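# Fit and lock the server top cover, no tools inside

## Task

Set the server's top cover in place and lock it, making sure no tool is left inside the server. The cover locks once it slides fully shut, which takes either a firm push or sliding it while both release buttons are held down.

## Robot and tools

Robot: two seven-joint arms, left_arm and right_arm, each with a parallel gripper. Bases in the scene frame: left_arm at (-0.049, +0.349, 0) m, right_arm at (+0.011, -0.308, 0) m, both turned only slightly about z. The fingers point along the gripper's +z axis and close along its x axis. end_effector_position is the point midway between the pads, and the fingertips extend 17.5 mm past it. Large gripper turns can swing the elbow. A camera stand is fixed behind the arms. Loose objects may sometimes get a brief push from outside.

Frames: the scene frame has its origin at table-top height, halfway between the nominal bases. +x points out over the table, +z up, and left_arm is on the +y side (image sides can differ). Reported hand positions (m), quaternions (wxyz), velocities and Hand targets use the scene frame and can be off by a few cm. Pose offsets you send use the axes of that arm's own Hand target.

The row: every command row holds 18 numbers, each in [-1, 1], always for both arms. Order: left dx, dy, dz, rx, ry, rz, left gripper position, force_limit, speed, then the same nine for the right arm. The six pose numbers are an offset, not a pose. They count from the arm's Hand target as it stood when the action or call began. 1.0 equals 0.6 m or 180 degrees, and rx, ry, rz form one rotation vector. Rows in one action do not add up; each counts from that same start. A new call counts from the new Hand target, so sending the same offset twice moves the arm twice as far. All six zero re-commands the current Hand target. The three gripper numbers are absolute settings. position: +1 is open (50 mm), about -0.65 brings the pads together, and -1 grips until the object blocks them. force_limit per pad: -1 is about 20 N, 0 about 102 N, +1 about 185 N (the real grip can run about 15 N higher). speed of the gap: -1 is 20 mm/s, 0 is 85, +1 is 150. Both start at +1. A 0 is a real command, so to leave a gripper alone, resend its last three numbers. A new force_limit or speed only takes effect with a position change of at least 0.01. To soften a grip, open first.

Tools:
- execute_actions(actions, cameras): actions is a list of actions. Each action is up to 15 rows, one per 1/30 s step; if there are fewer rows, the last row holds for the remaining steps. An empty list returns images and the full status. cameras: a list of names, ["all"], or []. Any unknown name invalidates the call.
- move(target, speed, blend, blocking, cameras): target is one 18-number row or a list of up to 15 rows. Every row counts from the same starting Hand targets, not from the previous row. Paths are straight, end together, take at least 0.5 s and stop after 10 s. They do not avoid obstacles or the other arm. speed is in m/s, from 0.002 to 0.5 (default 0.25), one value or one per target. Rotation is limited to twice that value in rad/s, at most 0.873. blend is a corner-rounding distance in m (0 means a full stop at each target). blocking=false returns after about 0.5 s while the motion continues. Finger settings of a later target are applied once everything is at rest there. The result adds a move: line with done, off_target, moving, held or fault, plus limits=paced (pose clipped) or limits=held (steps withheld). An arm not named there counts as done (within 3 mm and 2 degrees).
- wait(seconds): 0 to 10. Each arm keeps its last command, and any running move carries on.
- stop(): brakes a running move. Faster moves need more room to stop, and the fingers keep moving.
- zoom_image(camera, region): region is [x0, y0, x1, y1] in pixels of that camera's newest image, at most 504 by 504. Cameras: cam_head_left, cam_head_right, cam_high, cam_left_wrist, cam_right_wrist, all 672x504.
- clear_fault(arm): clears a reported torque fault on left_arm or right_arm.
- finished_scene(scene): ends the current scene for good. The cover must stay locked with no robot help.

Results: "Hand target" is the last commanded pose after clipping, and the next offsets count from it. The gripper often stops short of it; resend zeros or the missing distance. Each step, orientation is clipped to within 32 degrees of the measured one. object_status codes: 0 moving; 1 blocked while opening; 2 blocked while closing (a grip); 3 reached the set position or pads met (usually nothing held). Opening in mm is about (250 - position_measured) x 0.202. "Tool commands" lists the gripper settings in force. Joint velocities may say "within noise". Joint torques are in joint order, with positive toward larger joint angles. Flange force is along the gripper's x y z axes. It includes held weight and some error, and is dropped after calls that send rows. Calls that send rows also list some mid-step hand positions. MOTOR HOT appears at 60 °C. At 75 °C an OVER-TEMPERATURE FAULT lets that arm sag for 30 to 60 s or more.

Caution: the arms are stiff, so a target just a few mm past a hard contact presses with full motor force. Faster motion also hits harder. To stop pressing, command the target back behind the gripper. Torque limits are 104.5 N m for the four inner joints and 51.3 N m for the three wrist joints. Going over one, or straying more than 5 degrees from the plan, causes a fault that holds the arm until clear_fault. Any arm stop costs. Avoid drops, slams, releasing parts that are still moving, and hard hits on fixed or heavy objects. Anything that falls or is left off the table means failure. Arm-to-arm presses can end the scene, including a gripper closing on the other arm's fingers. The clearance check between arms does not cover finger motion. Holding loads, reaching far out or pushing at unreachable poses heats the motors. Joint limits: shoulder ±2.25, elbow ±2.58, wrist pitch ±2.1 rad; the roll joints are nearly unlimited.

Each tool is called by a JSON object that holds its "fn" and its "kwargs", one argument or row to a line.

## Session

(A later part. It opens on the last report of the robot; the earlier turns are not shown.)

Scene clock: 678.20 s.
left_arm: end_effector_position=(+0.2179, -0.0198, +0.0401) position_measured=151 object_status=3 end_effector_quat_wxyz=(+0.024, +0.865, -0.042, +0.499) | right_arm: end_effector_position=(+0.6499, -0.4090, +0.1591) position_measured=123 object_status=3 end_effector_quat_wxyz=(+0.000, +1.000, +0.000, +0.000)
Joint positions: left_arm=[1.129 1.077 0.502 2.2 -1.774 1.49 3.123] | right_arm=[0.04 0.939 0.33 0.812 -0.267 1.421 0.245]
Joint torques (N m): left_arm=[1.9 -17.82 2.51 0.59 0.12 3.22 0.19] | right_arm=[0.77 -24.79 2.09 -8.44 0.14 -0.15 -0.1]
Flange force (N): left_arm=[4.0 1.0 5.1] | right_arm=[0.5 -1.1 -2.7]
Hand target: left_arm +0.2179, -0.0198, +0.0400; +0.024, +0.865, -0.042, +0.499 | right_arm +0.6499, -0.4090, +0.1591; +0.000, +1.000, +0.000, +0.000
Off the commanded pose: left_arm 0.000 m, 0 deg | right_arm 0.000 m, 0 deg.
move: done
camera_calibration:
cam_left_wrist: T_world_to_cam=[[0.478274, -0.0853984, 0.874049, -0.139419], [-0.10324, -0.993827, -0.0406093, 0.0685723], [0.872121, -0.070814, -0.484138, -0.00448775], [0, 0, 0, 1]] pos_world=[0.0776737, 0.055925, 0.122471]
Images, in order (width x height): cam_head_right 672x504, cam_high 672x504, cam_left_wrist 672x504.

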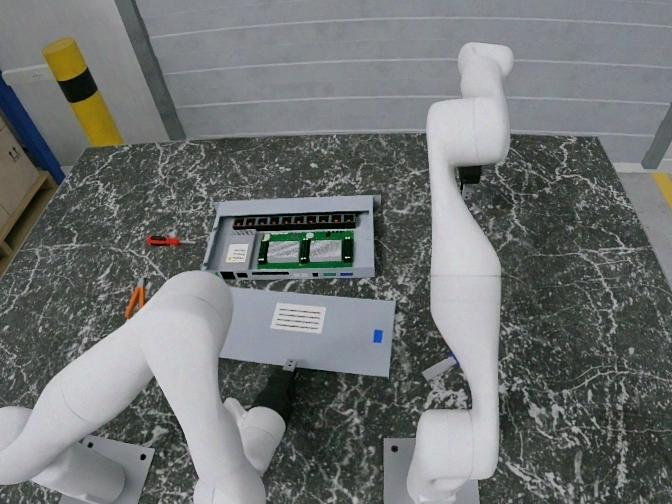

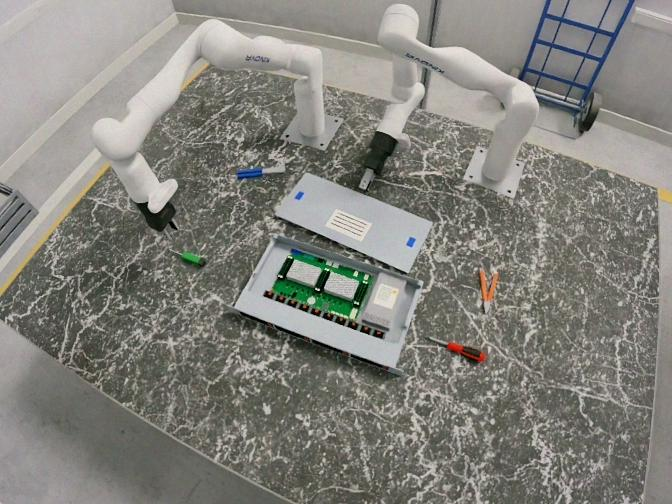

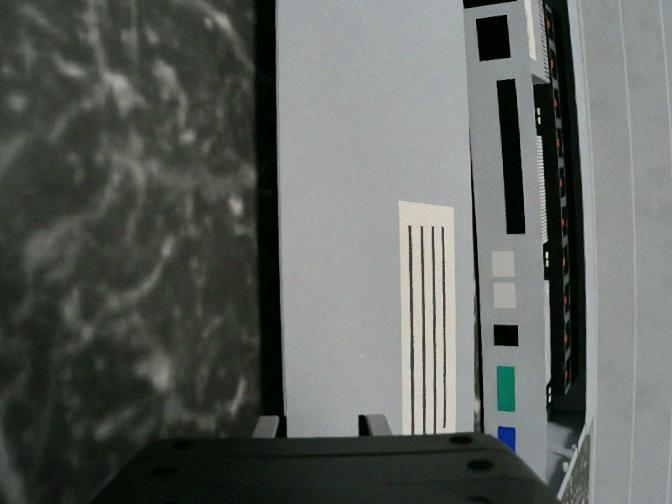

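{"fn": "move", "kwargs": {
  "target": [-0.01949,0,0.01125,0,0,0,0.01,-0.4,-0.8,0,0,0,0,0,0,0.2,-0.4,-0.8],
  "speed": 0.03,
  "cameras": ["cam_left_wrist"]
}}

{"fn": "zoom_image", "kwargs": {
  "camera": "cam_left_wrist",
  "region": [180, 330, 420, 450]
}}

Scene clock: 688.97 s.
left_arm: end_effector_position=(+0.2179, -0.0197, +0.0265) position_measured=151 object_status=3 end_effector_quat_wxyz=(+0.024, +0.865, -0.042, +0.499) | right_arm: end_effector_position=(+0.6499, -0.4090, +0.1591) position_measured=123 object_status=3 end_effector_quat_wxyz=(+0.000, +1.000, +0.000, +0.000)
Joint positions: left_arm=[1.135 1.114 0.488 2.19 -1.792 1.494 3.147] | right_arm=[0.04 0.939 0.33 0.812 -0.267 1.421 0.245]
Joint torques (N m): left_arm=[1.87 -17.86 2.47 0.79 0.16 3.18 0.26] | right_arm=[0.79 -24.82 2.06 -8.4 0.2 -0.15 -0.02]
Flange force (N): left_arm=[4.3 1.2 4.8] | right_arm=[0.9 -1.2 -2.8]
Hand target: left_arm +0.2179, -0.0197, +0.0265; +0.024, +0.865, -0.042, +0.499 | right_arm +0.6499, -0.4090, +0.1591; +0.000, +1.000, +0.000, +0.000
Off the commanded pose: left_arm 0.000 m, 0 deg | right_arm 0.000 m, 0 deg.
move: done
camera_calibration:
cam_left_wrist: T_world_to_cam=[[0.478348, -0.0854926, 0.873999, -0.127607], [-0.103198, -0.993826, -0.0407327, 0.0681338], [0.872086, -0.0707104, -0.484217, -0.0110101], [0, 0, 0, 1]] pos_world=[0.0776733, 0.0560252, 0.108972]
Images, in order (width x height): cam_left_wrist 672x504.

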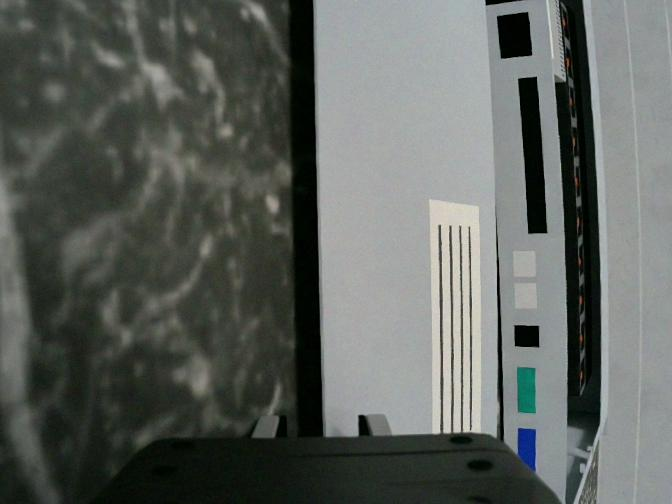

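Scaled by 2.100.

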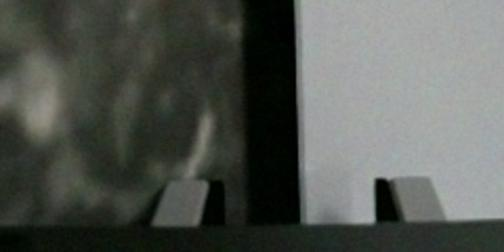

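{"fn": "move", "kwargs": {
  "target": [0.014,0,0.02657,0,0,0,0.01,-0.4,-0.8,0,0,0,0,0,0,0.2,-0.4,-0.8],
  "speed": 0.02,
  "cameras": ["cam_left_wrist"]
}}

{"fn": "zoom_image", "kwargs": {
  "camera": "cam_left_wrist",
  "region": [180, 330, 420, 450]
}}

Scene clock: 699.60 s.
left_arm: end_effector_position=(+0.2358, -0.0215, +0.0258) position_measured=151 object_status=3 end_effector_quat_wxyz=(+0.024, +0.865, -0.042, +0.499) | right_arm: end_effector_position=(+0.6499, -0.4090, +0.1591) position_measured=123 object_status=3 end_effector_quat_wxyz=(+0.000, +1.000, +0.000, +0.000)
Joint positions: left_arm=[1.096 1.109 0.469 2.185 -1.835 1.475 3.125] | right_arm=[0.04 0.939 0.33 0.812 -0.267 1.421 0.245]
Joint torques (N m): left_arm=[1.89 -18.09 2.46 0.66 0.1 3.22 0.27] | right_arm=[0.7 -24.82 2.11 -8.43 0.15 -0.14 -0.1]
Flange force (N): left_arm=[4.2 1.0 5.0] | right_arm=[0.7 -1.0 -2.7]
Hand target: left_arm +0.2358, -0.0215, +0.0258; +0.024, +0.865, -0.042, +0.499 | right_arm +0.6499, -0.4090, +0.1591; +0.000, +1.000, +0.000, +0.000
Off the commanded pose: left_arm 0.000 m, 0 deg | right_arm 0.000 m, 0 deg.
move: done
camera_calibration:
cam_left_wrist: T_world_to_cam=[[0.478348, -0.0854926, 0.873999, -0.135711], [-0.103198, -0.993826, -0.0407327, 0.0681636], [0.872086, -0.0707104, -0.484217, -0.0270866], [0, 0, 0, 1]] pos_world=[0.0955733, 0.0542252, 0.108272]
Images, in order (width x height): cam_left_wrist 672x504.

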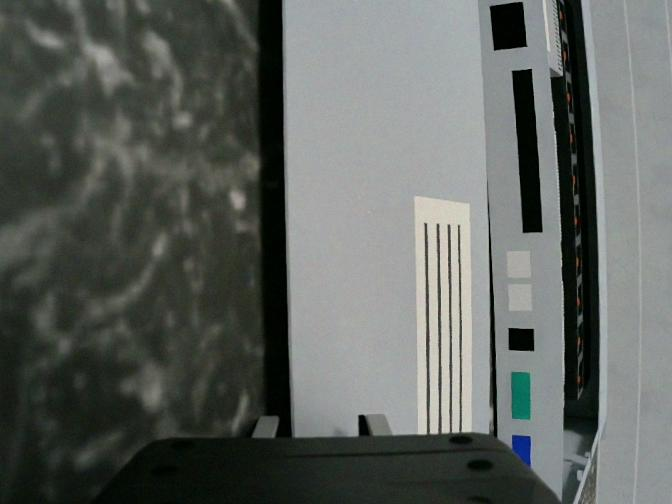

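Scaled by 2.100.

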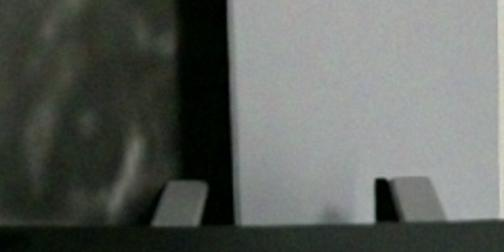

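{"fn": "move", "kwargs": {
  "target": [0.05585,0,-0.02905,0,0.0983,0,0.01,-0.4,-0.8,0,0,0,0,0,0,0.2,-0.4,-0.8],
  "speed": 0.03,
  "cameras": ["cam_left_wrist","cam_high","cam_head_right"]
}}

{"fn": "zoom_image", "kwargs": {
  "camera": "cam_left_wrist",
  "region": [180, 330, 420, 450]
}}

Scene clock: 720.63 s.
left_arm: end_effector_position=(+0.2375, -0.0217, +0.0635) position_measured=151 object_status=3 end_effector_quat_wxyz=(+0.030, +0.778, -0.038, +0.626) | right_arm: end_effector_position=(+0.6499, -0.4090, +0.1591) position_measured=123 object_status=3 end_effector_quat_wxyz=(+0.000, +1.000, +0.000, +0.000)
Joint positions: left_arm=[1.271 1.24 0.351 2.124 -1.761 1.72 3.269] | right_arm=[0.04 0.939 0.33 0.812 -0.267 1.421 0.245]
Joint torques (N m): left_arm=[2.08 -19.9 0.67 1.64 0.71 4.77 0.23] | right_arm=[0.75 -24.8 2.08 -8.4 0.15 -0.1 -0.08]
Flange force (N): left_arm=[-1.3 1.6 7.0] | right_arm=[0.6 -1.1 -2.7]
Hand target: left_arm +0.2375, -0.0217, +0.0635; +0.030, +0.778, -0.038, +0.626 | right_arm +0.6499, -0.4090, +0.1591; +0.000, +1.000, +0.000, +0.000
Off the commanded pose: left_arm 0.000 m, 0 deg | right_arm 0.000 m, 0 deg.
move: done
camera_calibration:
cam_left_wrist: T_world_to_cam=[[0.191142, -0.0577601, 0.979861, -0.107384], [-0.0907966, -0.995027, -0.0409423, 0.0667758], [0.977354, -0.0811423, -0.195436, -0.0539291], [0, 0, 0, 1]] pos_world=[0.0792964, 0.0558653, 0.0974156]
Images, in order (width x height): cam_head_right 672x504, cam_high 672x504, cam_left_wrist 672x504.

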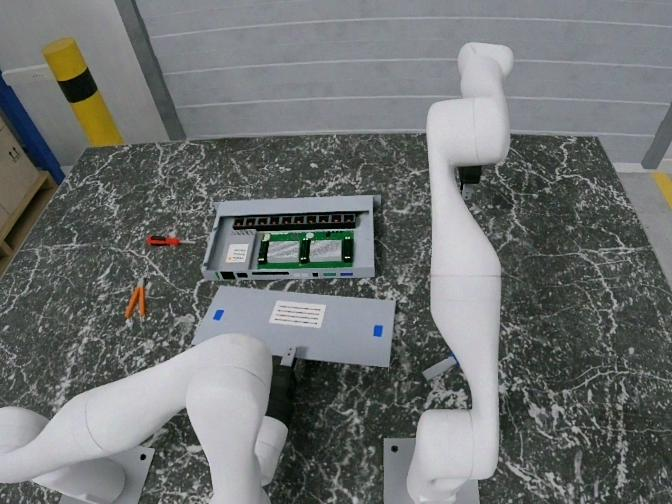

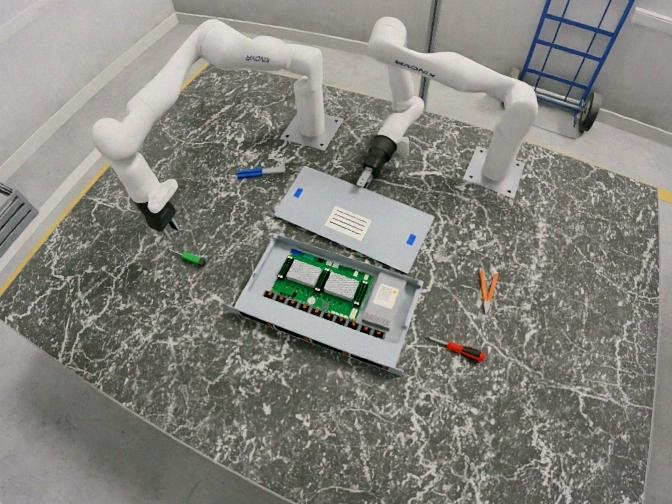

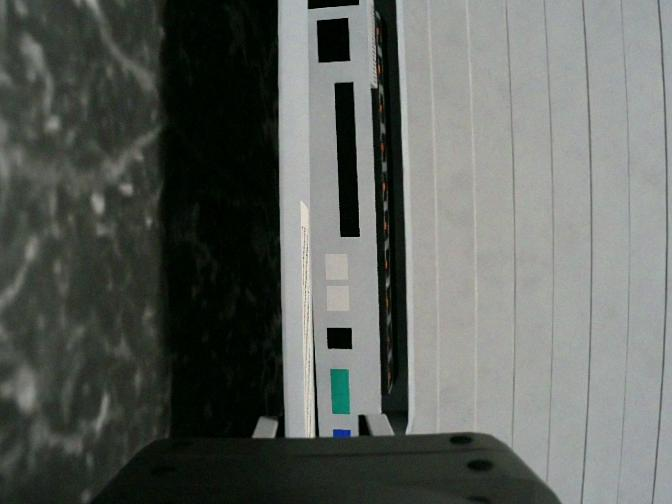

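Scaled by 2.100.

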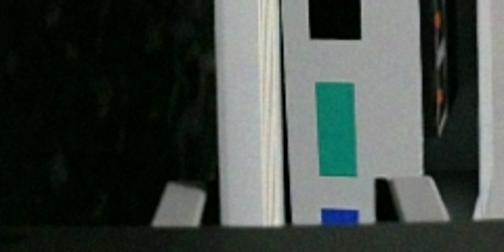

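{"fn": "move", "kwargs": {
  "target": [0,0,0.0367,0,0,0,0.01,-0.4,-0.8,0,0,0,0,0,0,0.2,-0.4,-0.8],
  "speed": 0.03,
  "cameras": ["cam_left_wrist","cam_head_right"]
}}

{"fn": "zoom_image", "kwargs": {
  "camera": "cam_head_right",
  "region": [180, 270, 410, 400]
}}

{"fn": "zoom_image", "kwargs": {
  "camera": "cam_left_wrist",
  "region": [180, 330, 420, 450]
}}

Scene clock: 725.37 s.
left_arm: end_effector_position=(+0.2589, -0.0237, +0.0588) position_measured=151 object_status=3 end_effector_quat_wxyz=(+0.030, +0.778, -0.038, +0.626) | right_arm: end_effector_position=(+0.6499, -0.4090, +0.1591) position_measured=123 object_status=3 end_effector_quat_wxyz=(+0.000, +1.000, +0.000, +0.000)
Joint positions: left_arm=[1.231 1.244 0.321 2.115 -1.818 1.699 3.256] | right_arm=[0.04 0.939 0.33 0.812 -0.267 1.421 0.245]
Joint torques (N m): left_arm=[2.06 -20.34 0.41 1.26 0.46 4.82 0.21] | right_arm=[0.75 -24.78 2.04 -8.38 0.11 -0.2 -0.05]
Flange force (N): left_arm=[-1.4 0.8 6.4] | right_arm=[1.1 -1.1 -3.0]
Hand target: left_arm +0.2589, -0.0237, +0.0588; +0.030, +0.778, -0.038, +0.626 | right_arm +0.6499, -0.4090, +0.1591; +0.000, +1.000, +0.000, +0.000
Off the commanded pose: left_arm 0.000 m, 0 deg | right_arm 0.000 m, 0 deg.
move: done
camera_calibration:
cam_left_wrist: T_world_to_cam=[[0.191133, -0.0578577, 0.979858, -0.106984], [-0.0908149, -0.995022, -0.0410386, 0.0664476], [0.977354, -0.0811418, -0.195435, -0.0759335], [0, 0, 0, 1]] pos_world=[0.100697, 0.0537655, 0.0927162]
Images, in order (width x height): cam_head_right 672x504, cam_left_wrist 672x504.

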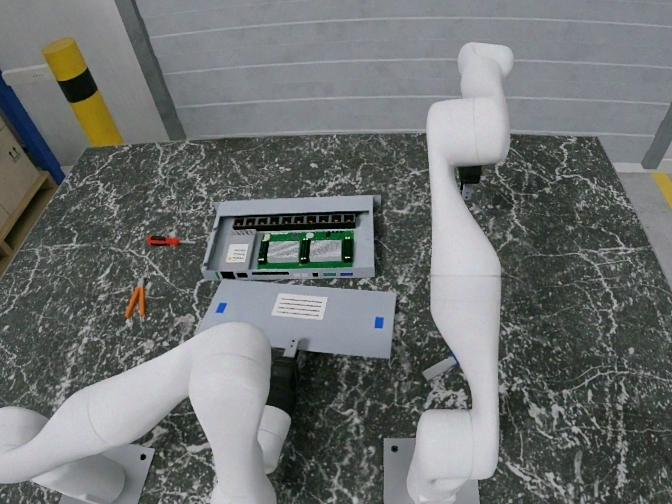

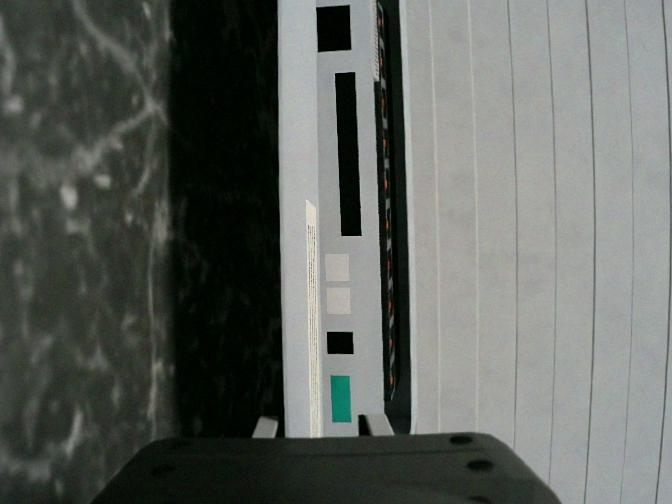

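Scaled by 2.191 from the camera's 672x504 image, which has a finer 960x720 frame.

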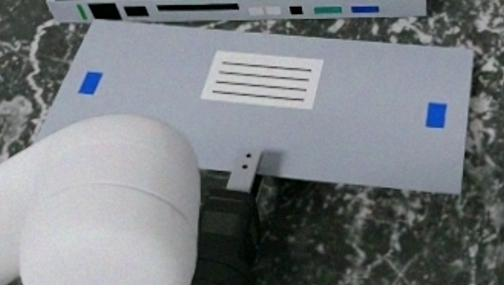

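Scaled by 2.100.

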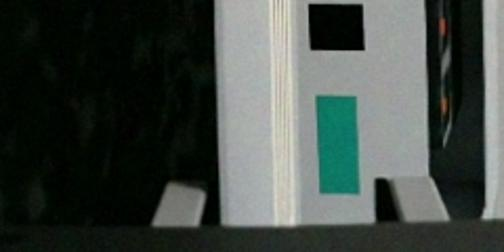

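{"fn": "move", "kwargs": {
  "target": [0,0,0,0,0,0,-1,0.3,-1,0,0,0,0,0,0,0.2,-0.4,-0.8],
  "speed": 0.03,
  "cameras": ["cam_left_wrist","cam_head_right","cam_high"]
}}

{"fn": "zoom_image", "kwargs": {
  "camera": "cam_head_right",
  "region": [180, 250, 410, 400]
}}

Scene clock: 736.57 s.
left_arm: end_effector_position=(+0.2589, -0.0237, +0.0588) position_measured=252 object_status=3 end_effector_quat_wxyz=(+0.030, +0.778, -0.038, +0.626) | right_arm: end_effector_position=(+0.6499, -0.4090, +0.1591) position_measured=123 object_status=3 end_effector_quat_wxyz=(+0.000, +1.000, +0.000, +0.000)
Joint positions: left_arm=[1.231 1.244 0.321 2.115 -1.818 1.699 3.256] | right_arm=[0.04 0.939 0.33 0.812 -0.267 1.421 0.245]
Joint torques (N m): left_arm=[2.13 -20.18 0.48 1.44 0.68 4.85 0.22] | right_arm=[0.73 -24.76 2.07 -8.44 0.17 -0.14 -0.02]
Flange force (N): left_arm=[-1.2 1.4 7.3] | right_arm=[0.4 -1.2 -2.7]
Hand target: left_arm +0.2589, -0.0237, +0.0588; +0.030, +0.778, -0.038, +0.626 | right_arm +0.6499, -0.4090, +0.1591; +0.000, +1.000, +0.000, +0.000
Off the commanded pose: left_arm 0.000 m, 0 deg | right_arm 0.000 m, 0 deg.
move: done
camera_calibration:
cam_left_wrist: T_world_to_cam=[[0.191142, -0.0577601, 0.979861, -0.10699], [-0.0907966, -0.995027, -0.0409423, 0.0664368], [0.977354, -0.0811423, -0.195436, -0.0759334], [0, 0, 0, 1]] pos_world=[0.100696, 0.0537653, 0.0927156]
Images, in order (width x height): cam_head_right 672x504, cam_high 672x504, cam_left_wrist 672x504.

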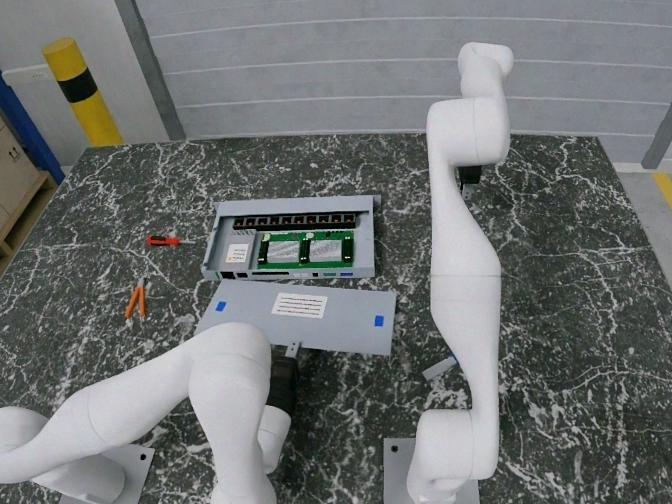

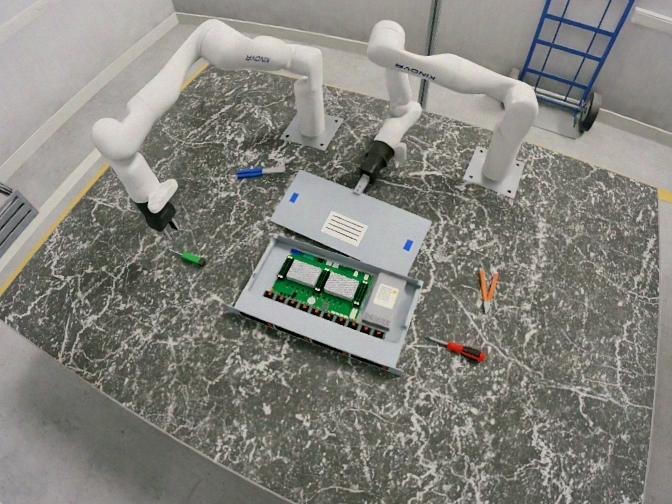

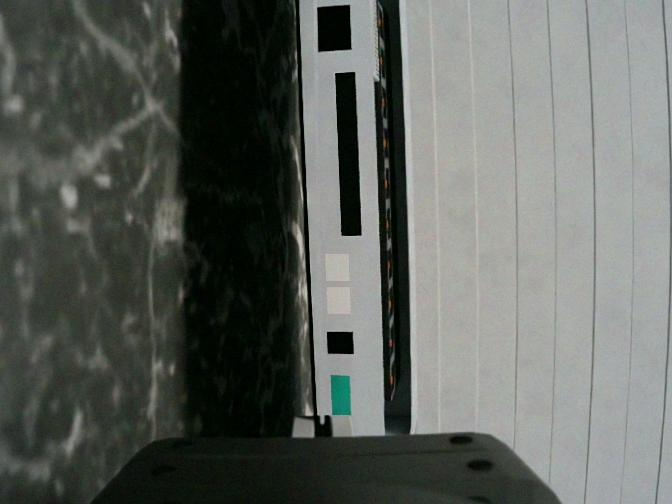

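Scaled by 2.191 from the camera's 672x504 image, which has a finer 960x720 frame.

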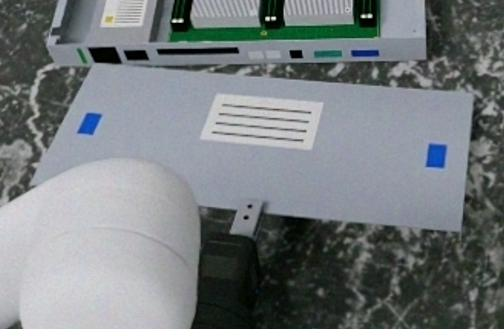

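{"fn": "zoom_image", "kwargs": {
  "camera": "cam_left_wrist",
  "region": [250, 330, 390, 450]
}}

{"fn": "zoom_image", "kwargs": {
  "camera": "cam_high",
  "region": [320, 140, 420, 220]
}}

{"fn": "zoom_image", "kwargs": {
  "camera": "cam_head_right",
  "region": [270, 325, 330, 370]
}}

Scaled by 3.600.

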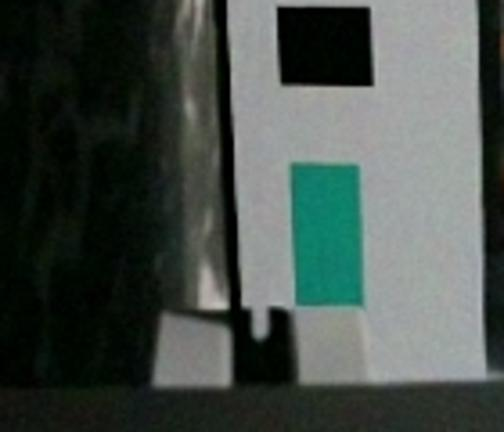

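Scaled by 5.040 from the camera's 672x504 image, which has a finer 960x720 frame.

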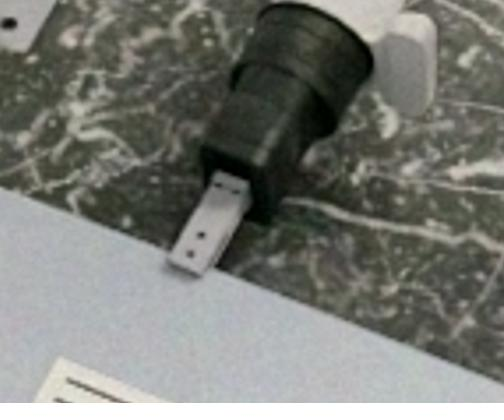

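Scaled by 8.400 from the camera's 672x504 image, which has a finer 960x720 frame.

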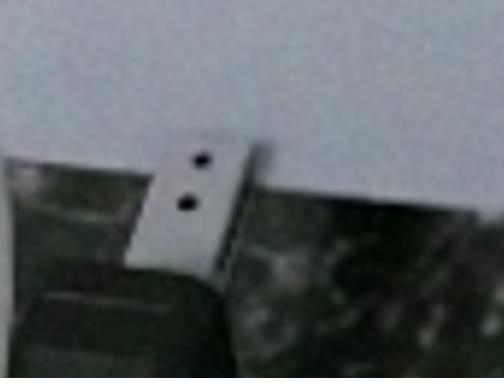

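{"fn": "move", "kwargs": {
  "target": [0.0977,0,-0.0213,0,0,0,-1,0.3,-1,0,0,0,0,0,0,0.2,-0.4,-0.8],
  "speed": 0.04,
  "cameras": ["cam_left_wrist","cam_head_right","cam_high"]
}}

{"fn": "zoom_image", "kwargs": {
  "camera": "cam_high",
  "region": [250, 130, 450, 300]
}}

Scene clock: 753.47 s.
left_arm: end_effector_position=(+0.2590, -0.0238, +0.1188) position_measured=252 object_status=3 end_effector_quat_wxyz=(+0.030, +0.778, -0.038, +0.626) | right_arm: end_effector_position=(+0.6499, -0.4090, +0.1591) position_measured=123 object_status=3 end_effector_quat_wxyz=(+0.000, +1.000, +0.000, +0.000)
Joint positions: left_arm=[1.212 1.08 0.362 2.183 -1.778 1.685 3.164] | right_arm=[0.04 0.939 0.33 0.812 -0.267 1.421 0.245]
Joint torques (N m): left_arm=[1.92 -21.48 -0.75 0.33 0.36 6.76 0.11] | right_arm=[0.76 -24.8 2.01 -8.42 0.13 -0.15 -0.11]
Flange force (N): left_arm=[-4.2 1.4 7.4] | right_arm=[0.6 -1.1 -2.8]
Hand target: left_arm +0.2590, -0.0238, +0.1188; +0.030, +0.778, -0.038, +0.626 | right_arm +0.6499, -0.4090, +0.1591; +0.000, +1.000, +0.000, +0.000
Off the commanded pose: left_arm 0.000 m, 0 deg | right_arm 0.000 m, 0 deg.
move: done
camera_calibration:
cam_left_wrist: T_world_to_cam=[[0.191133, -0.0578577, 0.979858, -0.165801], [-0.0908149, -0.995022, -0.0410386, 0.0688195], [0.977354, -0.0811418, -0.195435, -0.0643132], [0, 0, 0, 1]] pos_world=[0.100797, 0.0536655, 0.152716]
Images, in order (width x height): cam_head_right 672x504, cam_high 672x504, cam_left_wrist 672x504.

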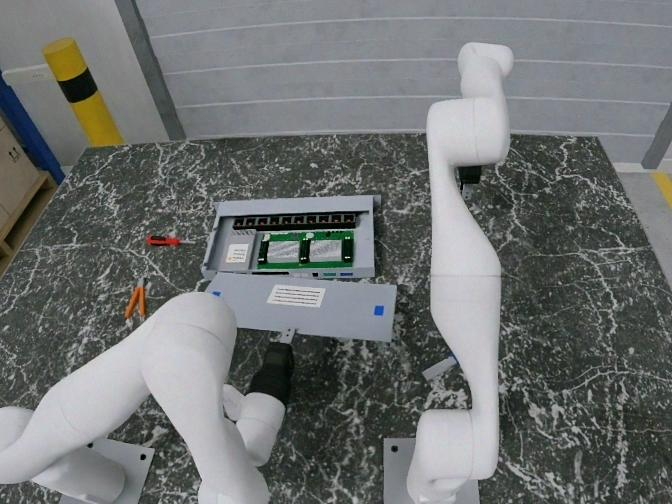

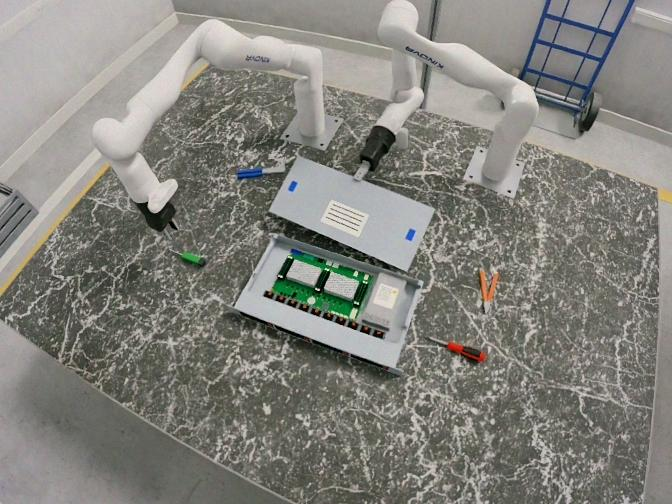

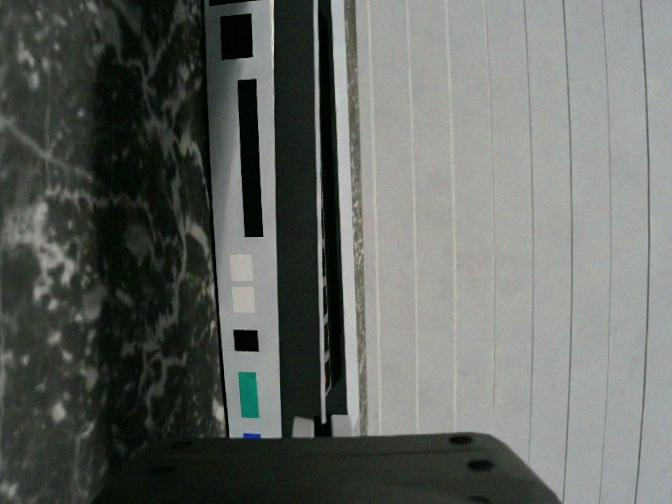

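Scaled by 2.520 from the camera's 672x504 image, which has a finer 960x720 frame.

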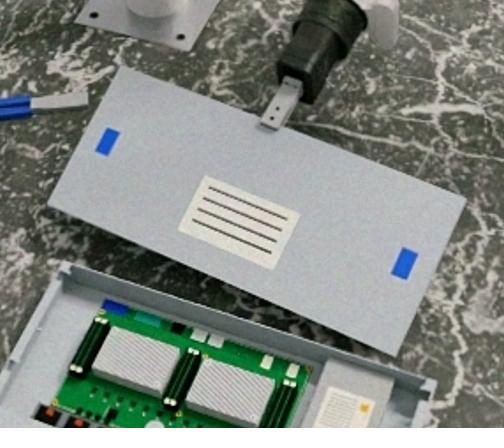

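{"fn": "move", "kwargs": {
  "target": [0.0814,0,-0.01775,0,0,0,-1,0.3,-1,0,0,0,0,0,0,0.2,-0.4,-0.8],
  "speed": 0.06,
  "cameras": ["cam_left_wrist","cam_high"]
}}

{"fn": "zoom_image", "kwargs": {
  "camera": "cam_high",
  "region": [250, 120, 450, 280]
}}

{"fn": "zoom_image", "kwargs": {
  "camera": "cam_left_wrist",
  "region": [250, 330, 390, 450]
}}

Scene clock: 776.83 s.
left_arm: end_effector_position=(+0.2590, -0.0239, +0.1688) position_measured=252 object_status=3 end_effector_quat_wxyz=(+0.030, +0.778, -0.038, +0.626) | right_arm: end_effector_position=(+0.6499, -0.4090, +0.1591) position_measured=123 object_status=3 end_effector_quat_wxyz=(+0.000, +1.000, +0.000, +0.000)
Joint positions: left_arm=[1.192 0.937 0.399 2.217 -1.743 1.664 3.059] | right_arm=[0.04 0.939 0.33 0.812 -0.267 1.421 0.245]
Joint torques (N m): left_arm=[1.88 -20.94 -0.38 -0.81 -0.36 6.78 0.09] | right_arm=[0.79 -24.8 2.02 -8.4 0.13 -0.1 -0.11]
Flange force (N): left_arm=[-3.9 1.0 7.2] | right_arm=[0.5 -1.1 -2.7]
Hand target: left_arm +0.2590, -0.0239, +0.1688; +0.030, +0.778, -0.038, +0.626 | right_arm +0.6499, -0.4090, +0.1591; +0.000, +1.000, +0.000, +0.000
Off the commanded pose: left_arm 0.000 m, 0 deg | right_arm 0.000 m, 0 deg.
move: done
camera_calibration:
cam_left_wrist: T_world_to_cam=[[0.191131, -0.0578764, 0.979857, -0.214792], [-0.0908184, -0.995021, -0.041057, 0.0708755], [0.977354, -0.0811418, -0.195435, -0.0545415], [0, 0, 0, 1]] pos_world=[0.100797, 0.0536656, 0.202716]
Images, in order (width x height): cam_high 672x504, cam_left_wrist 672x504.

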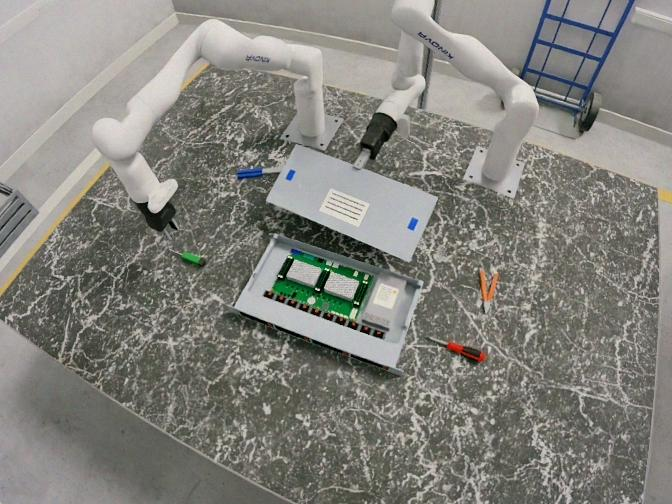

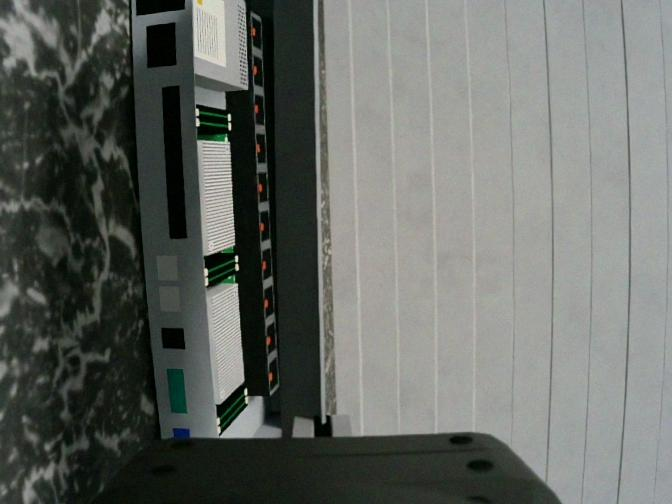

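Scaled by 2.520 from the camera's 672x504 image, which has a finer 960x720 frame.

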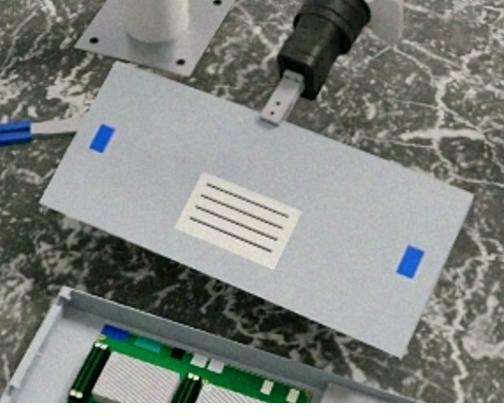

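Scaled by 3.600.

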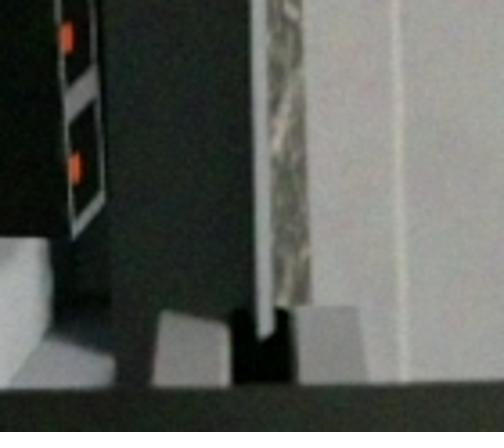

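{"fn": "move", "kwargs": {
  "target": [0.0503,-0.076,0.3003,0.0358,0.0406,-0.0078,-1,0.3,-1,-0.1333,-0.265,-0.2,0,0,0,0.2,-0.4,-0.8],
  "speed": 0.12,
  "cameras": ["all"]
}}

Scene clock: 839.10 s.
left_arm: end_effector_position=(+0.4451, +0.0040, +0.1598) position_measured=252 object_status=3 end_effector_quat_wxyz=(-0.004, +0.738, +0.009, +0.675) | right_arm: end_effector_position=(+0.5698, -0.2501, +0.2790) position_measured=123 object_status=3 end_effector_quat_wxyz=(+0.000, +1.000, +0.000, +0.000)
Joint positions: left_arm=[0.893 1.041 0.165 2.032 -2.089 1.569 3.012] | right_arm=[-0.277 0.644 0.356 1.002 -0.211 1.526 -0.014]
Joint torques (N m): left_arm=[1.79 -24.74 -1.89 -3.53 -0.72 6.9 0.1] | right_arm=[0.75 -20.48 1.87 -8.67 0.14 -0.17 -0.06]
Flange force (N): left_arm=[-4.7 -0.3 5.8] | right_arm=[-0.2 -1.3 -2.8]
Hand target: left_arm +0.4450, +0.0040, +0.1598; -0.004, +0.738, +0.009, +0.675 | right_arm +0.5699, -0.2500, +0.2790; +0.000, +1.000, +0.000, +0.000
Off the commanded pose: left_arm 0.000 m, 0 deg | right_arm 0.000 m, 0 deg.
move: done
camera_calibration:
cam_left_wrist: T_world_to_cam=[[0.0702306, -0.0307941, 0.997055, -0.188947], [0.0288408, -0.999043, -0.032887, 0.0605466], [0.997114, 0.0310656, -0.0692753, -0.265264], [0, 0, 0, 1]] pos_world=[0.276022, 0.0629108, 0.172006]
cam_right_wrist: T_world_to_cam=[[0.999813, -0.0064125, -0.0182193, -0.566778], [-0.00613494, -0.999865, 0.0152498, -0.201756], [-0.0183146, -0.0151352, -0.999718, 0.452014], [0, 0, 0, 1]] pos_world=[0.573713, -0.198522, 0.444637]

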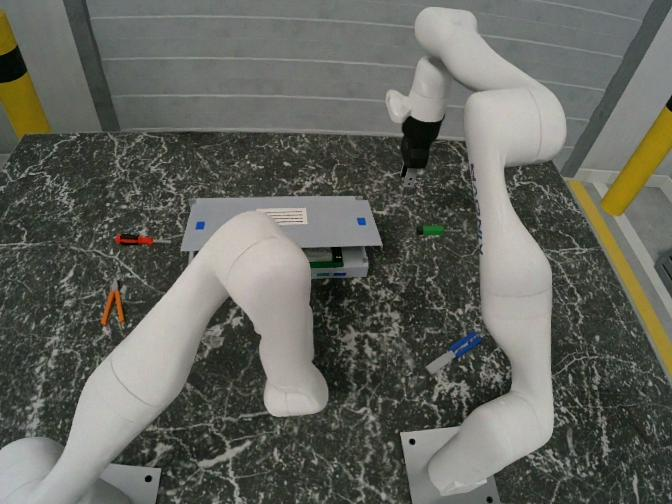

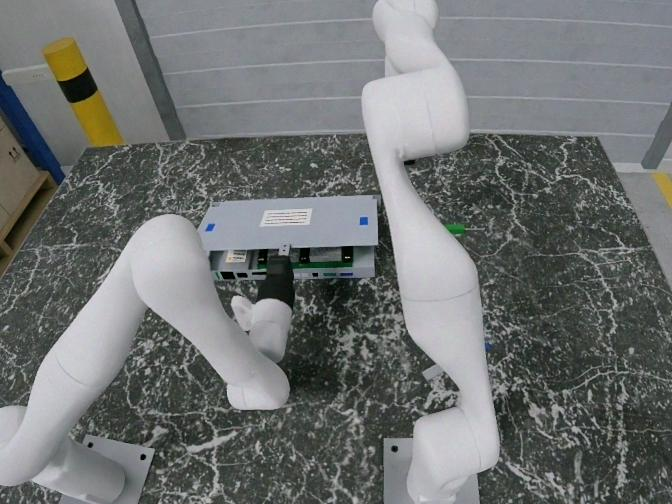

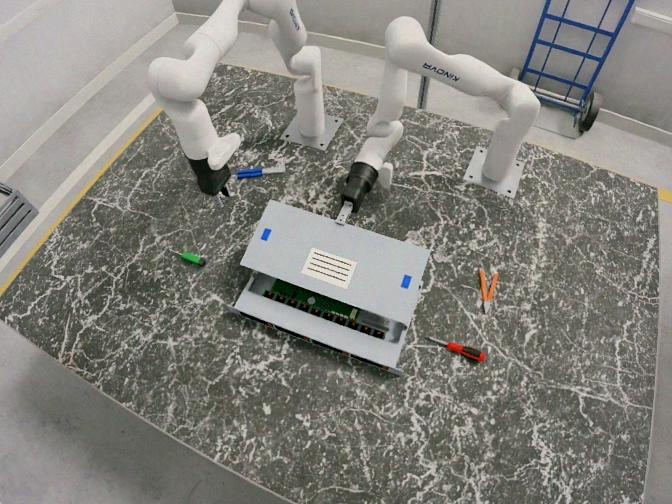

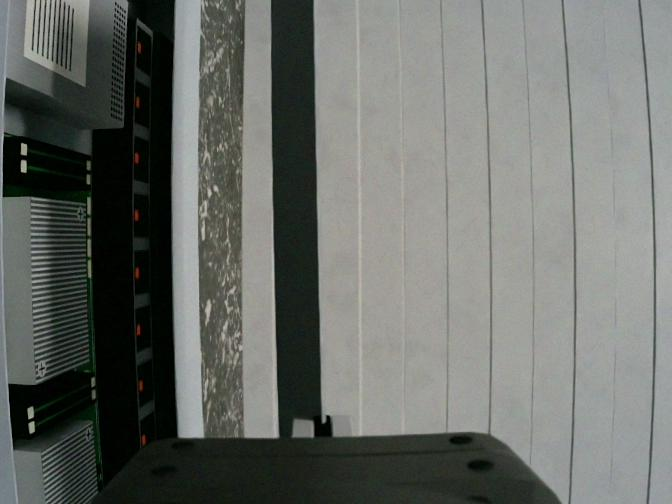

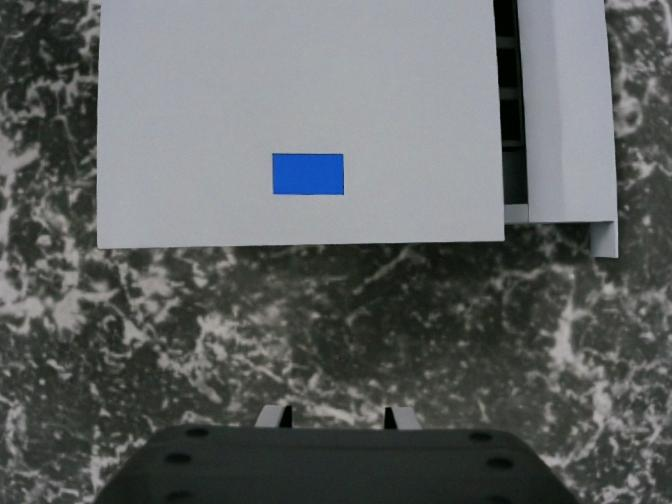

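{"fn": "move", "kwargs": {
  "target": [0,-0.0108,0,0.0039,0,0.0192,-1,0.3,-1,0,0,0,0,0,0,0.2,-0.4,-0.8],
  "speed": 0.06,
  "cameras": ["cam_right_wrist","cam_high","cam_left_wrist"]
}}

{"fn": "zoom_image", "kwargs": {
  "camera": "cam_high",
  "region": [220, 190, 440, 385]
}}

{"fn": "zoom_image", "kwargs": {
  "camera": "cam_right_wrist",
  "region": [420, 0, 672, 300]
}}

Scene clock: 855.70 s.
left_arm: end_effector_position=(+0.4449, +0.0105, +0.1597) position_measured=252 object_status=3 end_effector_quat_wxyz=(-0.029, +0.737, -0.009, +0.675) | right_arm: end_effector_position=(+0.5698, -0.2500, +0.2790) position_measured=123 object_status=3 end_effector_quat_wxyz=(+0.000, +1.000, +0.000, +0.000)
Joint positions: left_arm=[0.897 1.039 0.155 2.039 -2.077 1.566 2.962] | right_arm=[-0.277 0.645 0.356 1.002 -0.211 1.526 -0.014]
Joint torques (N m): left_arm=[1.75 -24.64 -2.02 -3.42 -0.63 6.91 0.11] | right_arm=[0.71 -20.45 1.87 -8.58 0.11 -0.14 -0.05]
Flange force (N): left_arm=[-4.9 0.1 5.8] | right_arm=[0.1 -1.3 -3.0]
Hand target: left_arm +0.4449, +0.0105, +0.1597; -0.029, +0.737, -0.009, +0.675 | right_arm +0.5698, -0.2500, +0.2790; +0.000, +1.000, +0.000, +0.000
Off the commanded pose: left_arm 0.000 m, 0 deg | right_arm 0.000 m, 0 deg.
move: done
camera_calibration:
cam_left_wrist: T_world_to_cam=[[0.0718677, -0.0910789, 0.993247, -0.188144], [0.0355281, -0.994956, -0.0938063, 0.073695], [0.996781, 0.0420298, -0.0682694, -0.265431], [0, 0, 0, 1]] pos_world=[0.27548, 0.0673433, 0.175666]
cam_right_wrist: T_world_to_cam=[[0.999813, -0.00640926, -0.0182206, -0.566776], [-0.00613534, -0.999868, 0.0150498, -0.201568], [-0.0183146, -0.0149352, -0.999721, 0.452056], [0, 0, 0, 1]] pos_world=[0.573713, -0.198422, 0.444636]
Images, in order (width x height): cam_high 672x504, cam_left_wrist 672x504, cam_right_wrist 672x504.

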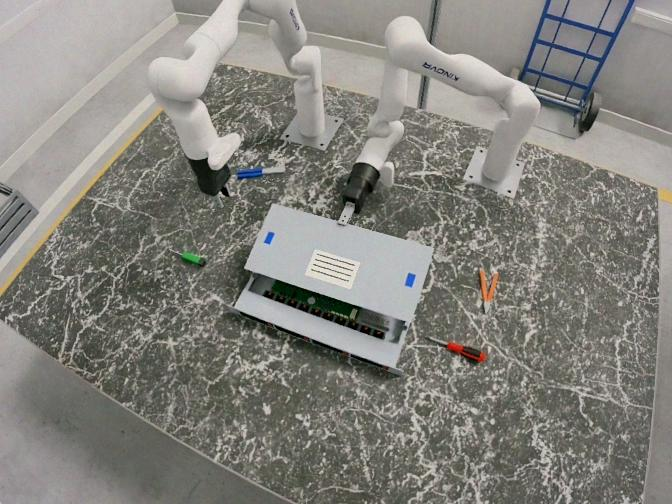

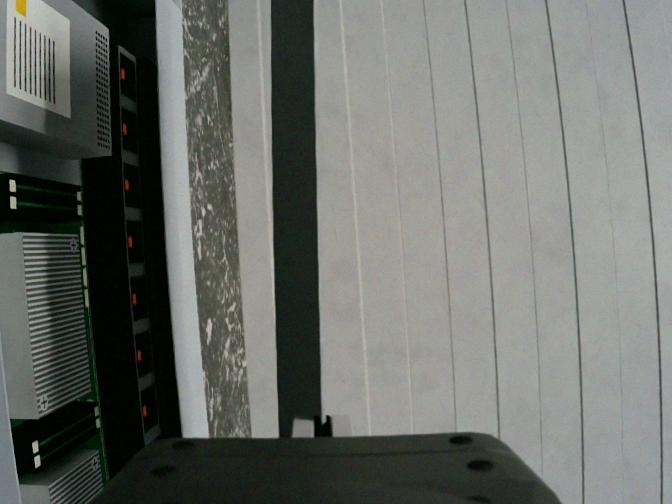

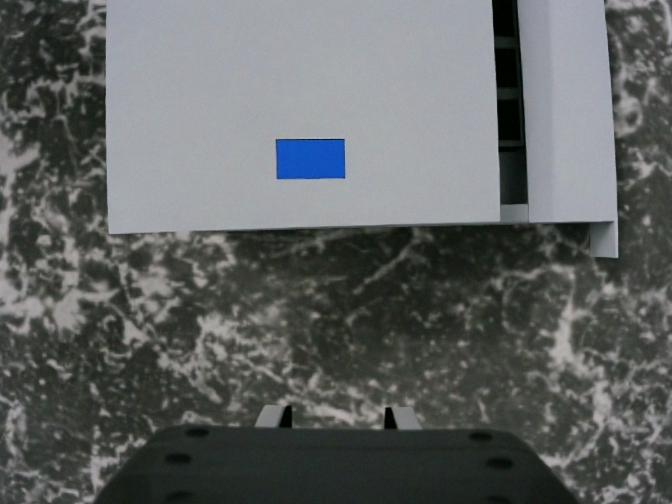

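Scaled by 2.291 from the camera's 672x504 image, which has a finer 960x720 frame.

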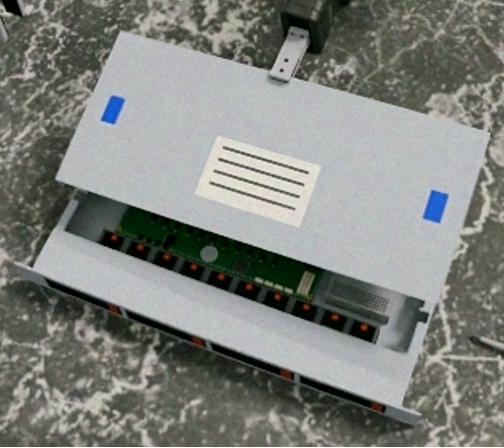

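Scaled by 1.680.

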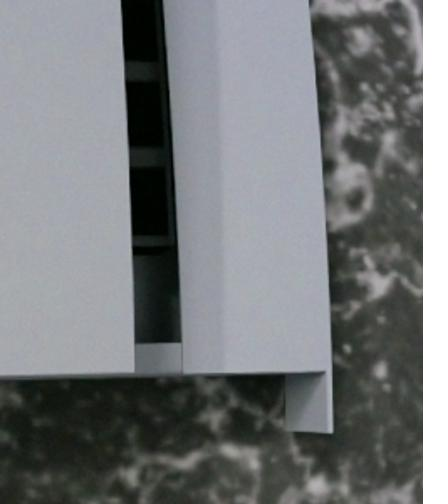

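{"fn": "move", "kwargs": {
  "target": [0,0,0,-0.00155,0,-0.0177,-1,0.3,-1,0,0,0,0,0,0,0.2,-0.4,-0.8],
  "speed": 0.06,
  "cameras": ["cam_right_wrist","cam_head_right"]
}}

{"fn": "zoom_image", "kwargs": {
  "camera": "cam_right_wrist",
  "region": [60, 0, 260, 270]
}}

{"fn": "zoom_image", "kwargs": {
  "camera": "cam_right_wrist",
  "region": [440, 0, 640, 270]
}}

Scene clock: 868.07 s.
left_arm: end_effector_position=(+0.4449, +0.0105, +0.1597) position_measured=252 object_status=3 end_effector_quat_wxyz=(-0.008, +0.738, +0.010, +0.675) | right_arm: end_effector_position=(+0.5698, -0.2500, +0.2790) position_measured=123 object_status=3 end_effector_quat_wxyz=(+0.000, +1.000, +0.000, +0.000)
Joint positions: left_arm=[0.889 1.04 0.162 2.044 -2.086 1.573 3.018] | right_arm=[-0.277 0.645 0.356 1.002 -0.211 1.526 -0.014]
Joint torques (N m): left_arm=[1.9 -24.55 -1.93 -3.49 -0.71 6.91 0.08] | right_arm=[0.78 -20.41 1.83 -8.6 0.15 -0.15 -0.06]
Flange force (N): left_arm=[-4.5 -0.6 5.7] | right_arm=[-0.1 -1.4 -3.0]
Hand target: left_arm +0.4449, +0.0105, +0.1597; -0.008, +0.738, +0.010, +0.675 | right_arm +0.5698, -0.2500, +0.2790; +0.000, +1.000, +0.000, +0.000
Off the commanded pose: left_arm 0.000 m, 0 deg | right_arm 0.000 m, 0 deg.
move: done
camera_calibration:
cam_right_wrist: T_world_to_cam=[[0.999813, -0.00640926, -0.0182206, -0.566776], [-0.00613534, -0.999868, 0.0150498, -0.201568], [-0.0183146, -0.0149352, -0.999721, 0.452056], [0, 0, 0, 1]] pos_world=[0.573713, -0.198422, 0.444636]
Images, in order (width x height): cam_head_right 672x504, cam_right_wrist 672x504.

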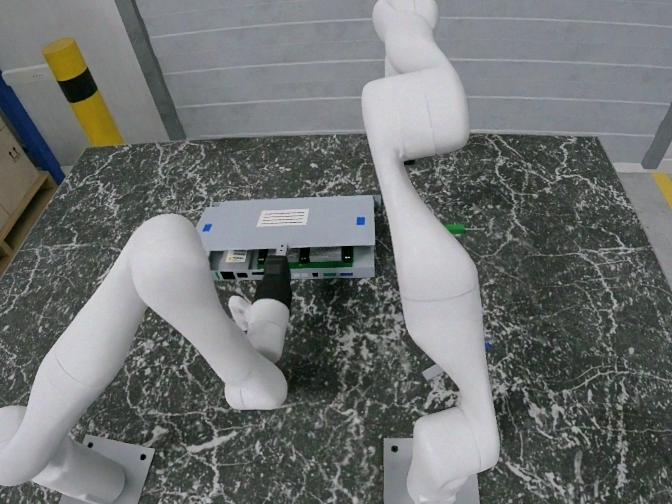

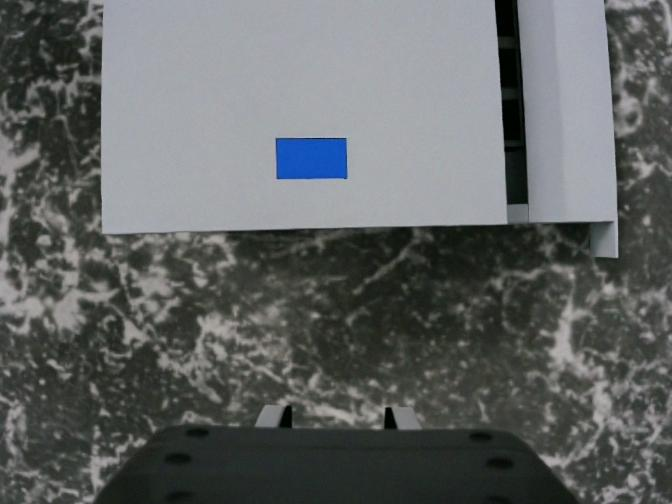

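Scaled by 1.867.

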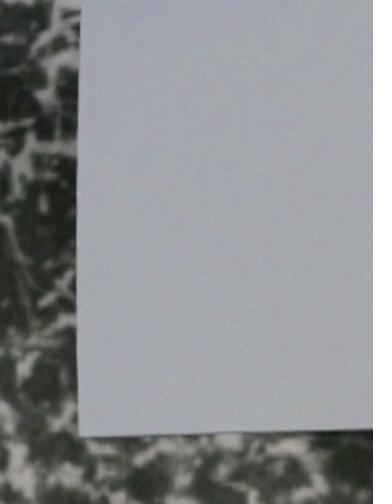

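Scaled by 1.867.

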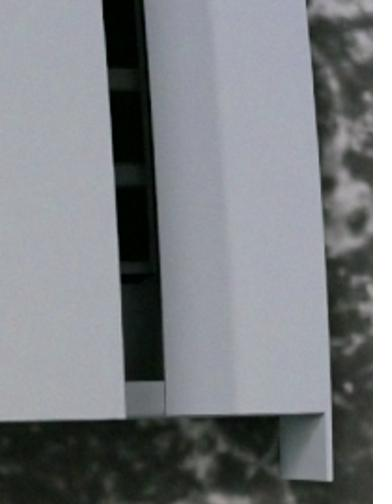

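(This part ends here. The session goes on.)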